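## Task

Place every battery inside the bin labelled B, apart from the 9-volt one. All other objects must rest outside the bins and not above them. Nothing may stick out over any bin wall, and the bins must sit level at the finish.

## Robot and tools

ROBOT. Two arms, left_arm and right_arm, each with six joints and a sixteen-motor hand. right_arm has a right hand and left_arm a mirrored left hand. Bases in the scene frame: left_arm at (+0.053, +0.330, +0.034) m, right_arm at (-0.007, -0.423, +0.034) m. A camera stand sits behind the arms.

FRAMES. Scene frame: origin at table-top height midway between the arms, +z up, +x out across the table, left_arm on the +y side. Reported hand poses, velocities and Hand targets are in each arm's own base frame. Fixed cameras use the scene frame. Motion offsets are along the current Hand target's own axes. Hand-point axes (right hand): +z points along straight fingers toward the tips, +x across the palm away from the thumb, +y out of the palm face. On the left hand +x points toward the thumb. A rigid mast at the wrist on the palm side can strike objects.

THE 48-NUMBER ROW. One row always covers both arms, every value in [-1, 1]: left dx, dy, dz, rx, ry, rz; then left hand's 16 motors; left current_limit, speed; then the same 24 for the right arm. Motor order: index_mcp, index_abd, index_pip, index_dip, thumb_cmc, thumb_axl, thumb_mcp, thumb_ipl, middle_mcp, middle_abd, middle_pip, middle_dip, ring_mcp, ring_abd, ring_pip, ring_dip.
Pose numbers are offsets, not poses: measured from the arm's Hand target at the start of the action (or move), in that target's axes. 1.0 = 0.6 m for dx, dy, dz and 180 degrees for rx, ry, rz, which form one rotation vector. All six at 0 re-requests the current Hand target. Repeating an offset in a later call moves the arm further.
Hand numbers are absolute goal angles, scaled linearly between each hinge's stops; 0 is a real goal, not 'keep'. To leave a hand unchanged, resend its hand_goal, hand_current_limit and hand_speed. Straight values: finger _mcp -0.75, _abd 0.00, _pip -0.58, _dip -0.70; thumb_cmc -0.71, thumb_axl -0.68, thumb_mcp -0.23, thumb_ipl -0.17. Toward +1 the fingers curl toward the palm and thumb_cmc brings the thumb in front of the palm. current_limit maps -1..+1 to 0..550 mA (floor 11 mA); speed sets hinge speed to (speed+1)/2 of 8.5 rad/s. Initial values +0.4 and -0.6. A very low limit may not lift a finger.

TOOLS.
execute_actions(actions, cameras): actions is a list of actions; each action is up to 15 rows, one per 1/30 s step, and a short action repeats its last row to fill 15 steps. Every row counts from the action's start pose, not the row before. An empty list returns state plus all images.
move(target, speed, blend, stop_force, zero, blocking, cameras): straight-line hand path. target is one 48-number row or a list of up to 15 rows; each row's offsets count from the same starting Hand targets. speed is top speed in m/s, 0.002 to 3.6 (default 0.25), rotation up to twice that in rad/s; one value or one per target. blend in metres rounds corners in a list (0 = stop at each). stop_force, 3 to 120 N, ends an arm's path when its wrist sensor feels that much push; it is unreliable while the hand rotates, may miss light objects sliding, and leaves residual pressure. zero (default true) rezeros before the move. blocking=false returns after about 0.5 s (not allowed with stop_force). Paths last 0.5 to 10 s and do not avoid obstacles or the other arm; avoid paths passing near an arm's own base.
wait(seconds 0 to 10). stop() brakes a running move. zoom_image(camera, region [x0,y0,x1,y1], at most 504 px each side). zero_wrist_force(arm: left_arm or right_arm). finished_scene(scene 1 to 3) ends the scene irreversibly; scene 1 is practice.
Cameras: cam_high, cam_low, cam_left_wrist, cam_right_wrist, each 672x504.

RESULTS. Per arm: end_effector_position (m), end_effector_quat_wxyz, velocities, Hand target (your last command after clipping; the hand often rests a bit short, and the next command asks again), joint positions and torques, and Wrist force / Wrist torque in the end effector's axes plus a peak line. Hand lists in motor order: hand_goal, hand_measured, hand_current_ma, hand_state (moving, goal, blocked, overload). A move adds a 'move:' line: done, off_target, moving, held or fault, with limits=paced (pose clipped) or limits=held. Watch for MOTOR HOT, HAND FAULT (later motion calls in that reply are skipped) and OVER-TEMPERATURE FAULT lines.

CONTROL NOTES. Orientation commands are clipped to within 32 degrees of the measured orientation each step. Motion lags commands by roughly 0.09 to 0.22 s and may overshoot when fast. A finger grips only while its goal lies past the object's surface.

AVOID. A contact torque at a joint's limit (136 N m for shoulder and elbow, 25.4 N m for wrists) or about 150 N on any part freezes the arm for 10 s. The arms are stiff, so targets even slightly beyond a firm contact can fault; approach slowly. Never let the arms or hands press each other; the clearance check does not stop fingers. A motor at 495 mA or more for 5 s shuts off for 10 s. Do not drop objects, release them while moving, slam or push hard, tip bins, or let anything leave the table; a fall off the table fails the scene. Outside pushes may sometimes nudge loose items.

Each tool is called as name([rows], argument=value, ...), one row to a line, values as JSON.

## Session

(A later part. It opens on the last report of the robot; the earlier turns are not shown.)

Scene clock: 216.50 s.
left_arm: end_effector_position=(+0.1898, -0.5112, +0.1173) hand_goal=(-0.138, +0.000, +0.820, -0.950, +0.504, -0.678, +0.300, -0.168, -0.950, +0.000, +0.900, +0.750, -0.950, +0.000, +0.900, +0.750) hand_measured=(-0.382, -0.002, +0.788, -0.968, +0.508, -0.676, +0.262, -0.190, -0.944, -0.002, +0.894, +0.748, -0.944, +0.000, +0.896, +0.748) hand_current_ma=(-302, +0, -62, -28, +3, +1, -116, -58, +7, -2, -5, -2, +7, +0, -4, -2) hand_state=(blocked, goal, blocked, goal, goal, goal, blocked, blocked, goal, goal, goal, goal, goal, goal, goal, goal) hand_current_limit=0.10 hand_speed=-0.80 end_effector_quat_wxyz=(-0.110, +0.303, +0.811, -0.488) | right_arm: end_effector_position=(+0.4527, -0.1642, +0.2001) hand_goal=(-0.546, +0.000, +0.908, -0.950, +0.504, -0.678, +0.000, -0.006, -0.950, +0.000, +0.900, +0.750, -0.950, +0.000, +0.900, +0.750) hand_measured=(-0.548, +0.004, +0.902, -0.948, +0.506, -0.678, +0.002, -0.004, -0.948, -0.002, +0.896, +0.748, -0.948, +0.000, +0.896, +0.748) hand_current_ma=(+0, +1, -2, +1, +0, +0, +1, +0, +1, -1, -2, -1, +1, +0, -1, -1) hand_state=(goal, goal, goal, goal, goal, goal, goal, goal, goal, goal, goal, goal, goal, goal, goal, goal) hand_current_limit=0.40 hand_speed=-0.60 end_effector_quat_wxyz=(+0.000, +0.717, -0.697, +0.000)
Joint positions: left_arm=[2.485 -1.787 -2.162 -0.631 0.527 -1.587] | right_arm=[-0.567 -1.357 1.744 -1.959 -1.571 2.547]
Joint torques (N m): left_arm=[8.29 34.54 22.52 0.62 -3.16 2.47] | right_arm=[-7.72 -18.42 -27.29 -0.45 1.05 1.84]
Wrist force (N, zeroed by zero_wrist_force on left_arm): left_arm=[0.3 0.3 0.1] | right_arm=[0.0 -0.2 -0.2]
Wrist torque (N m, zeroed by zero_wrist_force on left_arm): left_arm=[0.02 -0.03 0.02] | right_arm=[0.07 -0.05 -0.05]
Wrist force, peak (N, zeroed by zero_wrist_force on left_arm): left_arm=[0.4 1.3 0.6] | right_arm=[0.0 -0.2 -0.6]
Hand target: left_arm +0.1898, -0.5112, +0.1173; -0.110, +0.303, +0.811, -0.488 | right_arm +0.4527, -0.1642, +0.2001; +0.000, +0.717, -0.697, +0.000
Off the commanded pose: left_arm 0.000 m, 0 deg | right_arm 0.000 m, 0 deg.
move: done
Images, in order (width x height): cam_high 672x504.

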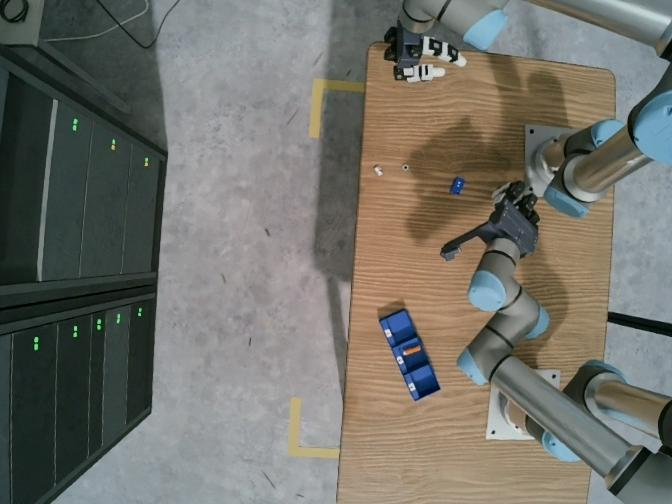

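move(target=[0.098,0.3753,-0.543,-0.0422,-0.3002,-0.175,-0.137,0,0.82,-0.949,0.504,-0.678,0.3,-0.168,-0.95,0,0.9,0.75,-0.95,0,0.9,0.75,0.1,-0.8, 0,0,0,0,0,0,-0.545,0,0.908,-0.949,0.504,-0.678,0,-0.005,-0.95,0,0.9,0.75,-0.95,0,0.9,0.75,0.4,-0.6], cameras=["cam_left_wrist"], speed=0.3)

zoom_image(camera="cam_left_wrist", region=[0, 0, 300, 250])

Scene clock: 221.40 s.
left_arm: end_effector_position=(+0.3845, -0.1634, +0.0794) hand_goal=(-0.138, +0.000, +0.820, -0.950, +0.504, -0.678, +0.300, -0.168, -0.950, +0.000, +0.900, +0.750, -0.950, +0.000, +0.900, +0.750) hand_measured=(-0.382, -0.002, +0.788, -0.968, +0.508, -0.676, +0.262, -0.190, -0.944, -0.002, +0.894, +0.748, -0.944, +0.000, +0.896, +0.748) hand_current_ma=(-302, +0, -62, -28, +3, +1, -119, -59, +7, -2, -5, -2, +7, +0, -4, -2) hand_state=(blocked, goal, blocked, goal, goal, goal, blocked, blocked, goal, goal, goal, goal, goal, goal, goal, goal) hand_current_limit=0.10 hand_speed=-0.80 end_effector_quat_wxyz=(+0.161, -0.165, +0.851, -0.473) | right_arm: end_effector_position=(+0.4527, -0.1642, +0.2001) hand_goal=(-0.546, +0.000, +0.908, -0.950, +0.504, -0.678, +0.000, -0.006, -0.950, +0.000, +0.900, +0.750, -0.950, +0.000, +0.900, +0.750) hand_measured=(-0.548, +0.004, +0.902, -0.948, +0.506, -0.678, +0.002, -0.004, -0.948, -0.002, +0.896, +0.748, -0.948, +0.000, +0.896, +0.748) hand_current_ma=(+0, +1, -2, +1, +0, +0, +1, +0, +1, -1, -2, -1, +1, +0, -1, -1) hand_state=(goal, goal, goal, goal, goal, goal, goal, goal, goal, goal, goal, goal, goal, goal, goal, goal) hand_current_limit=0.40 hand_speed=-0.60 end_effector_quat_wxyz=(+0.000, +0.717, -0.697, +0.000)
Joint positions: left_arm=[3.5 -1.581 -2.631 -0.23 0.547 -1.749] | right_arm=[-0.567 -1.357 1.744 -1.959 -1.571 2.547]
Joint torques (N m): left_arm=[9.09 2.18 3.76 4.43 0.31 -2.33] | right_arm=[-7.24 -17.93 -27.08 -0.58 1.26 1.76]
Wrist force (N, zeroed by zero_wrist_force on left_arm): left_arm=[0.1 0.1 0.1] | right_arm=[0.2 -0.1 -0.2]
Wrist torque (N m, zeroed by zero_wrist_force on left_arm): left_arm=[-0.01 -0.01 0.17] | right_arm=[0.09 -0.07 -0.04]
Wrist force, peak (N, zeroed by zero_wrist_force on left_arm): left_arm=[-0.9 1.0 -0.6] | right_arm=[0.3 -0.1 -0.6]
Hand target: left_arm +0.3845, -0.1634, +0.0794; +0.161, -0.165, +0.851, -0.473 | right_arm +0.4527, -0.1642, +0.2001; +0.000, +0.717, -0.697, +0.000
Off the commanded pose: left_arm 0.000 m, 0 deg | right_arm 0.000 m, 0 deg.
move: done
camera_calibration:
cam_left_wrist: T_world_to_cam=[[0.800898, 0.0458888, 0.597039, -0.381653], [-0.597799, 0.118912, 0.792778, 0.138441], [-0.0346156, -0.991844, 0.122669, -0.0316015], [0, 0, 0, 1]] pos_world=[0.387331, -0.0302925, 0.121985]
Images, in order (width x height): cam_left_wrist 672x504.

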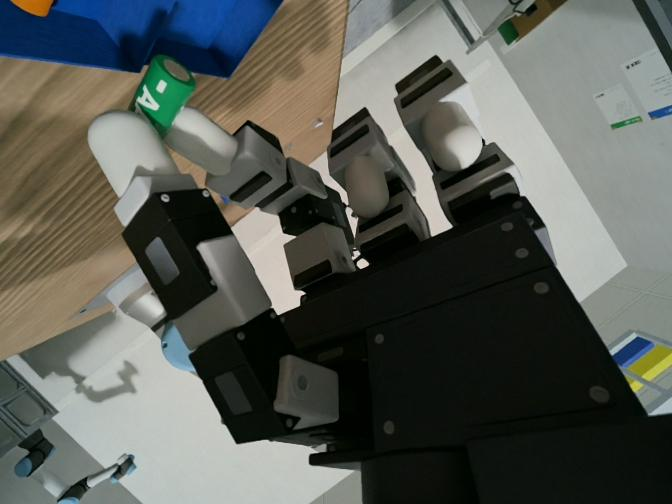

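Scaled by 1.680.

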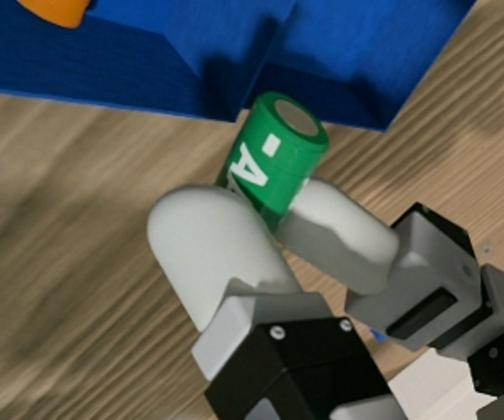

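move(target=[0.0165,0.1178,0.0687,0,0,0,-0.137,0,0.82,-0.949,0.504,-0.678,0.3,-0.168,-0.95,0,0.9,0.75,-0.95,0,0.9,0.75,0.1,-0.8, 0,0,0,0,0,0,-0.545,0,0.908,-0.949,0.504,-0.678,0,-0.005,-0.95,0,0.9,0.75,-0.95,0,0.9,0.75,0.4,-0.6], cameras=["cam_left_wrist"], speed=0.05, stop_force=4)

zoom_image(camera="cam_left_wrist", region=[0, 0, 300, 250])

Scene clock: 225.30 s.
left_arm: end_effector_position=(+0.3841, -0.1633, +0.0183) hand_goal=(-0.138, +0.000, +0.820, -0.950, +0.504, -0.678, +0.300, -0.168, -0.950, +0.000, +0.900, +0.750, -0.950, +0.000, +0.900, +0.750) hand_measured=(-0.380, +0.000, +0.792, -0.966, +0.512, -0.674, +0.260, -0.190, -0.944, -0.002, +0.896, +0.748, -0.944, +0.000, +0.896, +0.748) hand_current_ma=(-303, +0, -54, -22, +11, +4, -120, -59, +7, -2, -5, -2, +8, +0, -4, -2) hand_state=(blocked, goal, blocked, goal, goal, goal, blocked, blocked, goal, goal, goal, goal, goal, goal, goal, goal) hand_current_limit=0.10 hand_speed=-0.80 end_effector_quat_wxyz=(+0.160, -0.165, +0.851, -0.473) | right_arm: end_effector_position=(+0.4527, -0.1642, +0.2001) hand_goal=(-0.546, +0.000, +0.908, -0.950, +0.504, -0.678, +0.000, -0.006, -0.950, +0.000, +0.900, +0.750, -0.950, +0.000, +0.900, +0.750) hand_measured=(-0.548, +0.004, +0.902, -0.948, +0.506, -0.678, +0.002, -0.004, -0.948, -0.002, +0.896, +0.748, -0.948, +0.000, +0.896, +0.748) hand_current_ma=(+0, +1, -2, +1, +0, +0, +1, +0, +1, -1, -2, -1, +1, +0, -1, -1) hand_state=(goal, goal, goal, goal, goal, goal, goal, goal, goal, goal, goal, goal, goal, goal, goal, goal) hand_current_limit=0.40 hand_speed=-0.60 end_effector_quat_wxyz=(+0.000, +0.717, -0.697, +0.000)
Joint positions: left_arm=[3.501 -1.867 -2.67 0.091 0.547 -1.745] | right_arm=[-0.567 -1.357 1.744 -1.959 -1.571 2.547]
Joint torques (N m): left_arm=[-1.75 28.15 12.32 0.44 -0.64 1.17] | right_arm=[-8 -17.9 -26.87 -0.62 1.29 1.71]
Wrist force (N, zeroed by zero_wrist_force on left_arm): left_arm=[0.0 -0.1 0.0] | right_arm=[0.3 0.0 0.0]
Wrist torque (N m, zeroed by zero_wrist_force on left_arm): left_arm=[0.01 -0.01 -0.01] | right_arm=[0.09 -0.09 -0.02]
Wrist force, peak (N, zeroed by zero_wrist_force on left_arm): left_arm=[-1.8 -15.7 -3.3] | right_arm=[0.1 -0.4 -0.5]
Hand target: left_arm +0.3841, -0.1633, +0.0183; +0.160, -0.165, +0.851, -0.473 (not the last commanded pose) | right_arm +0.4527, -0.1642, +0.2001; +0.000, +0.717, -0.697, +0.000
Off the commanded pose: left_arm 0.021 m, 0 deg | right_arm 0.000 m, 0 deg.
move: contact (left_arm)
camera_calibration:
cam_left_wrist: T_world_to_cam=[[0.801503, 0.0451349, 0.596284, -0.345153], [-0.596928, 0.119799, 0.7933, 0.186333], [-0.0356286, -0.991772, 0.122961, -0.0235423], [0, 0, 0, 1]] pos_world=[0.38703, -0.0300927, 0.0608856]
Images, in order (width x height): cam_left_wrist 672x504.

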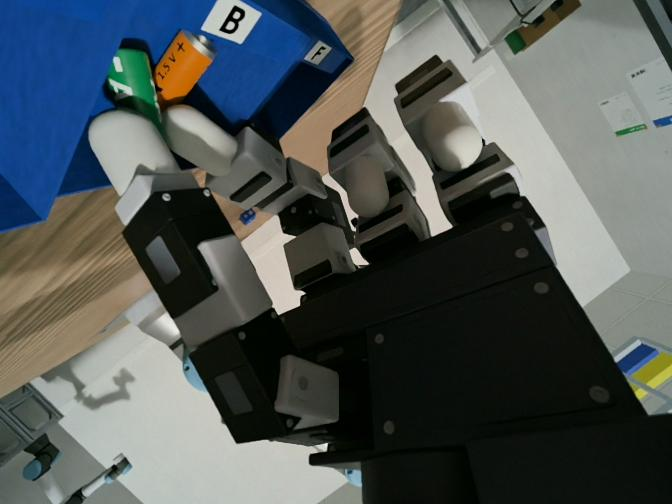

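Scaled by 1.680.

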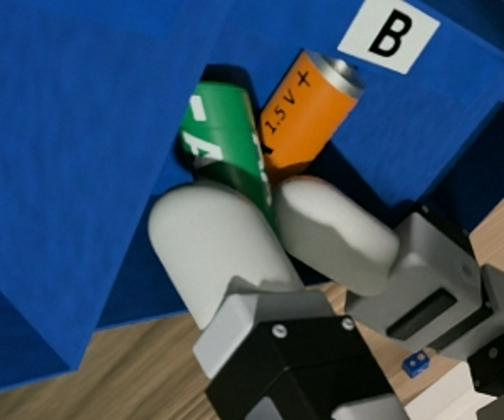

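move(target=[-0.0018,-0.0135,0.0037,0,0,0,-0.137,0,0.82,-0.949,0.504,-0.678,0.3,-0.168,-0.95,0,0.9,0.75,-0.95,0,0.9,0.75,0.1,-0.8, 0,0,0,0,0,0,-0.545,0,0.908,-0.949,0.504,-0.678,0,-0.005,-0.95,0,0.9,0.75,-0.95,0,0.9,0.75,0.4,-0.6], speed=0.05)

move(target=[0.0044,0.0314,0.0183,0,0,0,-0.137,0,0.82,-0.949,0.504,-0.678,0.3,-0.168,-0.95,0,0.9,0.75,-0.95,0,0.9,0.75,0.1,-0.8, 0,0,0,0,0,0,-0.545,0,0.908,-0.949,0.504,-0.678,0,-0.005,-0.95,0,0.9,0.75,-0.95,0,0.9,0.75,0.4,-0.6], cameras=["cam_left_wrist"], speed=0.05, stop_force=4)

zoom_image(camera="cam_left_wrist", region=[0, 0, 300, 250])

Scene clock: 230.17 s.
left_arm: end_effector_position=(+0.3870, -0.1685, +0.0242) hand_goal=(-0.138, +0.000, +0.820, -0.950, +0.504, -0.678, +0.300, -0.168, -0.950, +0.000, +0.900, +0.750, -0.950, +0.000, +0.900, +0.750) hand_measured=(-0.376, +0.000, +0.790, -0.966, +0.512, -0.674, +0.260, -0.192, -0.944, -0.002, +0.896, +0.748, -0.944, +0.000, +0.896, +0.748) hand_current_ma=(-302, +0, -57, -25, +11, +4, -123, -61, +7, -2, -5, -2, +8, +0, -4, -2) hand_state=(blocked, goal, blocked, goal, goal, goal, blocked, blocked, goal, goal, goal, goal, goal, goal, goal, goal) hand_current_limit=0.10 hand_speed=-0.80 end_effector_quat_wxyz=(+0.160, -0.165, +0.851, -0.473) | right_arm: end_effector_position=(+0.4527, -0.1642, +0.2001) hand_goal=(-0.546, +0.000, +0.908, -0.950, +0.504, -0.678, +0.000, -0.006, -0.950, +0.000, +0.900, +0.750, -0.950, +0.000, +0.900, +0.750) hand_measured=(-0.548, +0.004, +0.902, -0.948, +0.506, -0.678, +0.002, -0.004, -0.948, -0.002, +0.896, +0.748, -0.948, +0.000, +0.896, +0.748) hand_current_ma=(+0, +1, -2, +1, +0, +0, +1, +0, +1, -1, -2, -1, +1, +0, -1, -1) hand_state=(goal, goal, goal, goal, goal, goal, goal, goal, goal, goal, goal, goal, goal, goal, goal, goal) hand_current_limit=0.40 hand_speed=-0.60 end_effector_quat_wxyz=(+0.000, +0.717, -0.697, +0.000)
Joint positions: left_arm=[3.48 -1.857 -2.658 0.101 0.553 -1.782] | right_arm=[-0.567 -1.357 1.744 -1.959 -1.571 2.547]
Joint torques (N m): left_arm=[-9.05 28.89 12.7 4.22 0.17 -2.6] | right_arm=[-7.5 -17.9 -27.04 -0.66 1.18 1.71]
Wrist force (N, zeroed by zero_wrist_force on left_arm): left_arm=[0.2 0.1 0.1] | right_arm=[0.1 -0.2 -0.4]
Wrist torque (N m, zeroed by zero_wrist_force on left_arm): left_arm=[-0.01 -0.02 0.17] | right_arm=[0.09 -0.06 -0.04]
Wrist force, peak (N, zeroed by zero_wrist_force on left_arm): left_arm=[0.1 0.6 0.1] | right_arm=[0.1 -0.4 -0.5]
Hand target: left_arm +0.3870, -0.1685, +0.0242; +0.160, -0.165, +0.851, -0.473 | right_arm +0.4527, -0.1642, +0.2001; +0.000, +0.717, -0.697, +0.000
Off the commanded pose: left_arm 0.000 m, 0 deg | right_arm 0.000 m, 0 deg.
move: done

Scene clock: 231.40 s.
left_arm: end_effector_position=(+0.3869, -0.1685, +0.0173) hand_goal=(-0.138, +0.000, +0.820, -0.950, +0.504, -0.678, +0.300, -0.168, -0.950, +0.000, +0.900, +0.750, -0.950, +0.000, +0.900, +0.750) hand_measured=(-0.372, +0.002, +0.794, -0.966, +0.512, -0.674, +0.254, -0.192, -0.944, -0.002, +0.896, +0.748, -0.942, +0.000, +0.896, +0.748) hand_current_ma=(-302, +1, -45, -24, +11, +4, -147, -64, +8, -2, -5, -2, +8, +0, -4, -2) hand_state=(blocked, goal, blocked, goal, goal, goal, blocked, blocked, goal, goal, goal, goal, goal, goal, goal, goal) hand_current_limit=0.10 hand_speed=-0.80 end_effector_quat_wxyz=(+0.160, -0.165, +0.851, -0.473) | right_arm: end_effector_position=(+0.4527, -0.1642, +0.2001) hand_goal=(-0.546, +0.000, +0.908, -0.950, +0.504, -0.678, +0.000, -0.006, -0.950, +0.000, +0.900, +0.750, -0.950, +0.000, +0.900, +0.750) hand_measured=(-0.548, +0.004, +0.902, -0.948, +0.506, -0.678, +0.002, -0.004, -0.948, -0.002, +0.896, +0.748, -0.948, +0.000, +0.896, +0.748) hand_current_ma=(+0, +1, -2, +1, +0, +0, +1, +0, +1, -1, -2, -1, +1, +0, -1, -1) hand_state=(goal, goal, goal, goal, goal, goal, goal, goal, goal, goal, goal, goal, goal, goal, goal, goal) hand_current_limit=0.40 hand_speed=-0.60 end_effector_quat_wxyz=(+0.000, +0.717, -0.697, +0.000)
Joint positions: left_arm=[3.481 -1.89 -2.66 0.134 0.553 -1.781] | right_arm=[-0.567 -1.357 1.744 -1.959 -1.571 2.547]
Joint torques (N m): left_arm=[-8.71 28.19 10.84 0.4 0.09 -1.63] | right_arm=[-7.46 -18.3 -26.87 -0.73 1.24 1.78]
Wrist force (N, zeroed by zero_wrist_force on left_arm): left_arm=[-0.2 -0.2 -0.1] | right_arm=[0.1 0.0 0.0]
Wrist torque (N m, zeroed by zero_wrist_force on left_arm): left_arm=[-0.01 -0.01 0.05] | right_arm=[0.10 -0.07 -0.03]
Wrist force, peak (N, zeroed by zero_wrist_force on left_arm): left_arm=[-2.7 -11.7 -5.5] | right_arm=[0.0 -0.4 -0.4]
Hand target: left_arm +0.3869, -0.1685, +0.0173; +0.160, -0.165, +0.851, -0.473 (not the last commanded pose) | right_arm +0.4527, -0.1642, +0.2001; +0.000, +0.717, -0.697, +0.000
Off the commanded pose: left_arm 0.015 m, 0 deg | right_arm 0.000 m, 0 deg.
move: contact (left_arm)
camera_calibration:
cam_left_wrist: T_world_to_cam=[[0.801738, 0.0445411, 0.596013, -0.346878], [-0.596576, 0.120093, 0.793521, 0.189332], [-0.0362329, -0.991763, 0.122856, -0.028338], [0, 0, 0, 1]] pos_world=[0.39003, -0.0353918, 0.0599861]
Images, in order (width x height): cam_left_wrist 672x504.

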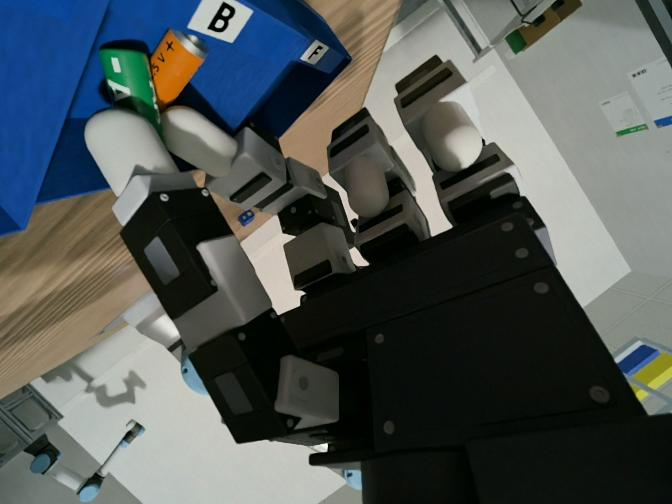

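Scaled by 1.680.

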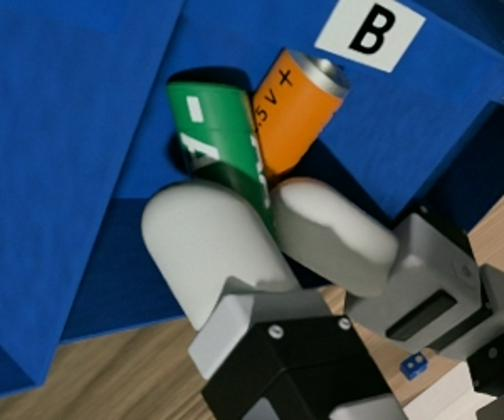

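move(target=[0,0,0,0,0,0,-0.5,0,0.88,-0.949,0.504,-0.678,0.22,-0.168,-0.95,0,0.9,0.75,-0.95,0,0.9,0.75,0.3,-0.92, 0,0,0,0,0,0,-0.545,0,0.908,-0.949,0.504,-0.678,0,-0.005,-0.95,0,0.9,0.75,-0.95,0,0.9,0.75,0.4,-0.6], cameras=["cam_left_wrist"])

zoom_image(camera="cam_left_wrist", region=[0, 0, 300, 250])

Scene clock: 233.13 s.
left_arm: end_effector_position=(+0.3869, -0.1685, +0.0173) hand_goal=(-0.500, +0.000, +0.880, -0.950, +0.504, -0.678, +0.220, -0.168, -0.950, +0.000, +0.900, +0.750, -0.950, +0.000, +0.900, +0.750) hand_measured=(-0.478, +0.002, +0.880, -0.950, +0.506, -0.676, +0.218, -0.172, -0.944, -0.002, +0.896, +0.748, -0.942, +0.000, +0.896, +0.748) hand_current_ma=(+43, +1, +0, +0, +2, +1, -3, -4, +8, -2, -5, -2, +8, +0, -4, -2) hand_state=(blocked, goal, goal, goal, goal, goal, goal, goal, goal, goal, goal, goal, goal, goal, goal, goal) hand_current_limit=0.30 hand_speed=-0.92 end_effector_quat_wxyz=(+0.160, -0.165, +0.851, -0.473) | right_arm: end_effector_position=(+0.4527, -0.1642, +0.2001) hand_goal=(-0.546, +0.000, +0.908, -0.950, +0.504, -0.678, +0.000, -0.006, -0.950, +0.000, +0.900, +0.750, -0.950, +0.000, +0.900, +0.750) hand_measured=(-0.548, +0.004, +0.902, -0.948, +0.506, -0.678, +0.002, -0.004, -0.948, -0.002, +0.896, +0.748, -0.948, +0.000, +0.896, +0.748) hand_current_ma=(+0, +1, -2, +1, +0, +0, +1, +0, +1, -1, -2, -1, +1, +0, -1, -1) hand_state=(goal, goal, goal, goal, goal, goal, goal, goal, goal, goal, goal, goal, goal, goal, goal, goal) hand_current_limit=0.40 hand_speed=-0.60 end_effector_quat_wxyz=(+0.000, +0.717, -0.697, +0.000)
Joint positions: left_arm=[3.481 -1.89 -2.66 0.134 0.553 -1.781] | right_arm=[-0.567 -1.357 1.744 -1.959 -1.571 2.547]
Joint torques (N m): left_arm=[-8.84 28.87 10.56 1.18 0.04 0.42] | right_arm=[-7.32 -18.22 -27.48 -0.69 1.19 1.8]
Wrist force (N, zeroed by zero_wrist_force on left_arm): left_arm=[0.0 0.5 -0.4] | right_arm=[0.1 -0.2 0.1]
Wrist torque (N m, zeroed by zero_wrist_force on left_arm): left_arm=[0.00 0.00 0.05] | right_arm=[0.05 -0.06 -0.04]
Wrist force, peak (N, zeroed by zero_wrist_force on left_arm): left_arm=[0.0 0.5 -0.8] | right_arm=[0.0 -0.1 -0.5]
Hand target: left_arm +0.3869, -0.1685, +0.0173; +0.160, -0.165, +0.851, -0.473 | right_arm +0.4527, -0.1642, +0.2001; +0.000, +0.717, -0.697, +0.000
Off the commanded pose: left_arm 0.000 m, 0 deg | right_arm 0.000 m, 0 deg.
move: done
camera_calibration:
cam_left_wrist: T_world_to_cam=[[0.801785, 0.0445304, 0.595951, -0.346893], [-0.596513, 0.120097, 0.793568, 0.189305], [-0.0362338, -0.991763, 0.122855, -0.0283376], [0, 0, 0, 1]] pos_world=[0.390029, -0.0353918, 0.0599861]
Images, in order (width x height): cam_left_wrist 672x504.

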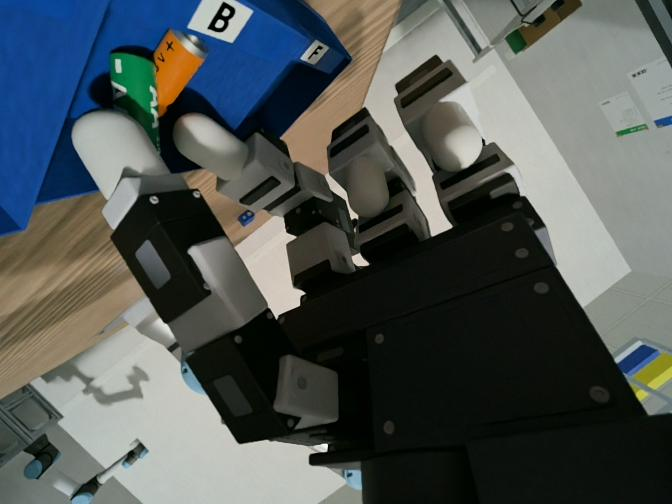

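Scaled by 1.680.

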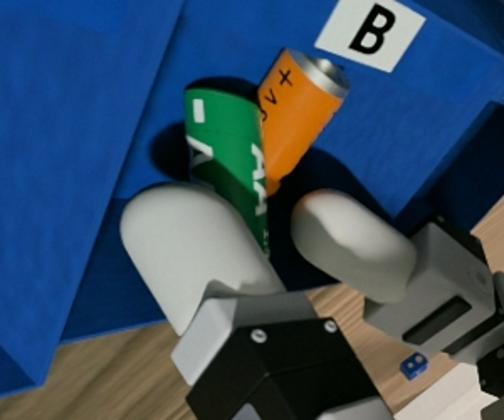

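move(target=[-0.0201,-0.1429,-0.0833,0,0,0,-0.5,0,0.88,-0.949,0.504,-0.678,0.22,-0.168,-0.95,0,0.9,0.75,-0.95,0,0.9,0.75,0.3,-0.92, 0,0,0,0,0,0,-0.545,0,0.908,-0.949,0.504,-0.678,0,-0.005,-0.95,0,0.9,0.75,-0.95,0,0.9,0.75,0.4,-0.6], speed=0.08)

move(target=[0,0,-0.3,0,0,0,-0.5,0,0.88,-0.949,0.504,-0.678,0.22,-0.168,-0.95,0,0.9,0.75,-0.95,0,0.9,0.75,0.3,-0.92, 0,0,0,0,0,0,-0.545,0,0.908,-0.949,0.504,-0.678,0,-0.005,-0.95,0,0.9,0.75,-0.95,0,0.9,0.75,0.4,-0.6], speed=0.3, cameras=["cam_left_wrist","cam_high"])

zoom_image(camera="cam_high", region=[360, 300, 460, 400])

Scene clock: 236.03 s.
left_arm: end_effector_position=(+0.3874, -0.1685, +0.1173) hand_goal=(-0.500, +0.000, +0.880, -0.950, +0.504, -0.678, +0.220, -0.168, -0.950, +0.000, +0.900, +0.750, -0.950, +0.000, +0.900, +0.750) hand_measured=(-0.492, +0.002, +0.880, -0.950, +0.506, -0.676, +0.218, -0.170, -0.944, -0.002, +0.896, +0.748, -0.942, +0.000, +0.896, +0.748) hand_current_ma=(+11, +1, +0, +0, +2, +1, -3, -3, +8, -2, -5, -2, +8, +0, -4, -2) hand_state=(goal, goal, goal, goal, goal, goal, goal, goal, goal, goal, goal, goal, goal, goal, goal, goal) hand_current_limit=0.30 hand_speed=-0.92 end_effector_quat_wxyz=(+0.160, -0.165, +0.851, -0.473) | right_arm: end_effector_position=(+0.4527, -0.1642, +0.2001) hand_goal=(-0.546, +0.000, +0.908, -0.950, +0.504, -0.678, +0.000, -0.006, -0.950, +0.000, +0.900, +0.750, -0.950, +0.000, +0.900, +0.750) hand_measured=(-0.548, +0.004, +0.902, -0.948, +0.506, -0.678, +0.002, -0.004, -0.948, -0.002, +0.896, +0.748, -0.948, +0.000, +0.896, +0.748) hand_current_ma=(+0, +1, -2, +1, +0, +0, +1, +0, +1, -1, -2, -1, +1, +0, -1, -1) hand_state=(goal, goal, goal, goal, goal, goal, goal, goal, goal, goal, goal, goal, goal, goal, goal, goal) hand_current_limit=0.40 hand_speed=-0.60 end_effector_quat_wxyz=(+0.000, +0.717, -0.697, +0.000)
Joint positions: left_arm=[3.48 -1.458 -2.579 -0.378 0.553 -1.782] | right_arm=[-0.567 -1.357 1.744 -1.959 -1.571 2.547]
Joint torques (N m): left_arm=[7.76 19.54 21.02 0.29 -3.15 2.57] | right_arm=[-7.33 -18.46 -27.2 -0.74 1.24 1.74]
Wrist force (N, zeroed by zero_wrist_force on left_arm): left_arm=[0.0 0.1 -0.4] | right_arm=[0.0 0.0 -0.2]
Wrist torque (N m, zeroed by zero_wrist_force on left_arm): left_arm=[0.05 -0.02 0.01] | right_arm=[0.10 -0.05 -0.05]
Wrist force, peak (N, zeroed by zero_wrist_force on left_arm): left_arm=[-0.1 -0.7 -0.6] | right_arm=[0.1 -0.2 -0.6]
Hand target: left_arm +0.3874, -0.1685, +0.1173; +0.160, -0.165, +0.851, -0.473 | right_arm +0.4527, -0.1642, +0.2001; +0.000, +0.717, -0.697, +0.000
Off the commanded pose: left_arm 0.000 m, 0 deg | right_arm 0.000 m, 0 deg.
move: done

Scene clock: 237.77 s.
left_arm: end_effector_position=(+0.3104, -0.0332, +0.2077) hand_goal=(-0.500, +0.000, +0.880, -0.950, +0.504, -0.678, +0.220, -0.168, -0.950, +0.000, +0.900, +0.750, -0.950, +0.000, +0.900, +0.750) hand_measured=(-0.492, +0.002, +0.880, -0.950, +0.506, -0.676, +0.218, -0.170, -0.944, -0.002, +0.896, +0.748, -0.942, +0.000, +0.896, +0.748) hand_current_ma=(+9, +1, +0, +0, +1, +1, -3, -3, +8, -2, -5, -2, +8, +0, -4, -2) hand_state=(goal, goal, goal, goal, goal, goal, goal, goal, goal, goal, goal, goal, goal, goal, goal, goal) hand_current_limit=0.30 hand_speed=-0.92 end_effector_quat_wxyz=(+0.160, -0.165, +0.851, -0.473) | right_arm: end_effector_position=(+0.4527, -0.1642, +0.2001) hand_goal=(-0.546, +0.000, +0.908, -0.950, +0.504, -0.678, +0.000, -0.006, -0.950, +0.000, +0.900, +0.750, -0.950, +0.000, +0.900, +0.750) hand_measured=(-0.548, +0.004, +0.902, -0.948, +0.506, -0.678, +0.002, -0.004, -0.948, -0.002, +0.896, +0.748, -0.948, +0.000, +0.896, +0.748) hand_current_ma=(+0, +1, -2, +1, +0, +0, +1, +0, +1, -1, -2, -1, +1, +0, -1, -1) hand_state=(goal, goal, goal, goal, goal, goal, goal, goal, goal, goal, goal, goal, goal, goal, goal, goal) hand_current_limit=0.40 hand_speed=-0.60 end_effector_quat_wxyz=(+0.000, +0.717, -0.697, +0.000)
Joint positions: left_arm=[4.08 -0.972 -2.317 -2.036 0.661 -0.707] | right_arm=[-0.567 -1.357 1.744 -1.959 -1.571 2.547]
Joint torques (N m): left_arm=[9.45 -13.37 25.73 -0.6 0.48 2.6] | right_arm=[-6.96 -18.06 -26.82 -0.74 1.05 1.74]
Wrist force (N, zeroed by zero_wrist_force on left_arm): left_arm=[0.2 -0.1 -0.2] | right_arm=[0.3 -0.1 -0.5]
Wrist torque (N m, zeroed by zero_wrist_force on left_arm): left_arm=[0.01 -0.02 0.02] | right_arm=[0.11 -0.08 -0.02]
Wrist force, peak (N, zeroed by zero_wrist_force on left_arm): left_arm=[-0.1 -0.5 -1.3] | right_arm=[0.3 -0.3 -0.4]
Hand target: left_arm +0.3104, -0.0332, +0.2077; +0.160, -0.165, +0.851, -0.473 | right_arm +0.4527, -0.1642, +0.2001; +0.000, +0.717, -0.697, +0.000
Off the commanded pose: left_arm 0.000 m, 0 deg | right_arm 0.000 m, 0 deg.
move: done
camera_calibration:
cam_left_wrist: T_world_to_cam=[[0.801783, 0.0444714, 0.595959, -0.404986], [-0.596516, 0.120018, 0.793577, -0.0235868], [-0.0362344, -0.991775, 0.122756, 0.0797232], [0, 0, 0, 1]] pos_world=[0.313529, 0.0999086, 0.250286]
Images, in order (width x height): cam_high 672x504, cam_left_wrist 672x504.

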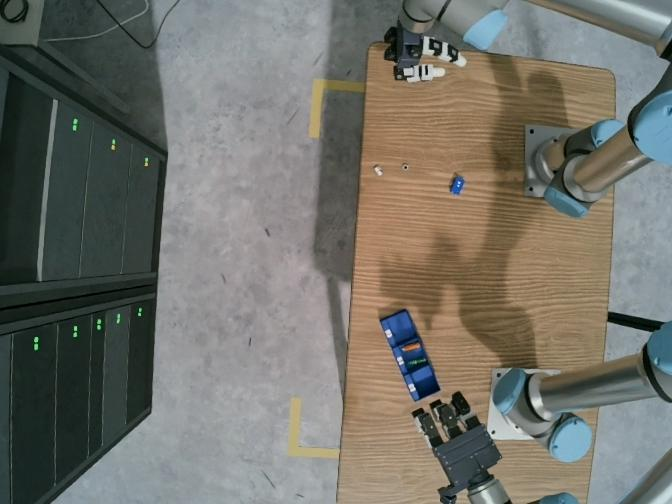

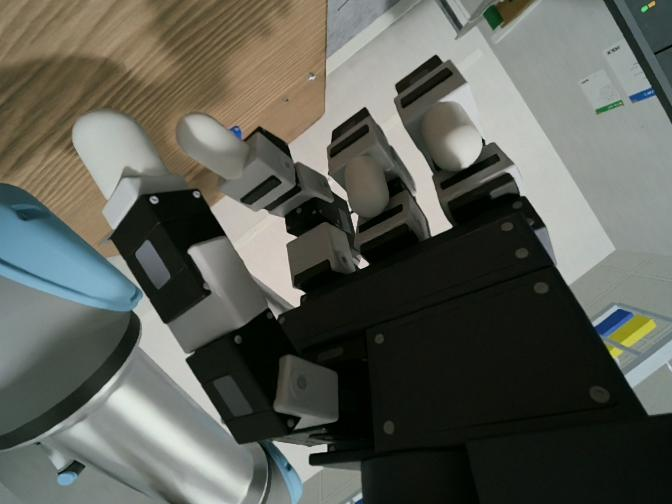

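Scaled by 5.040.

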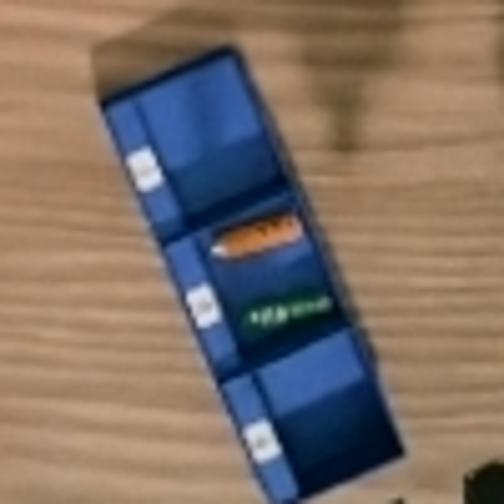

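finished_scene(scene=1)

The scene is finished: the task was done.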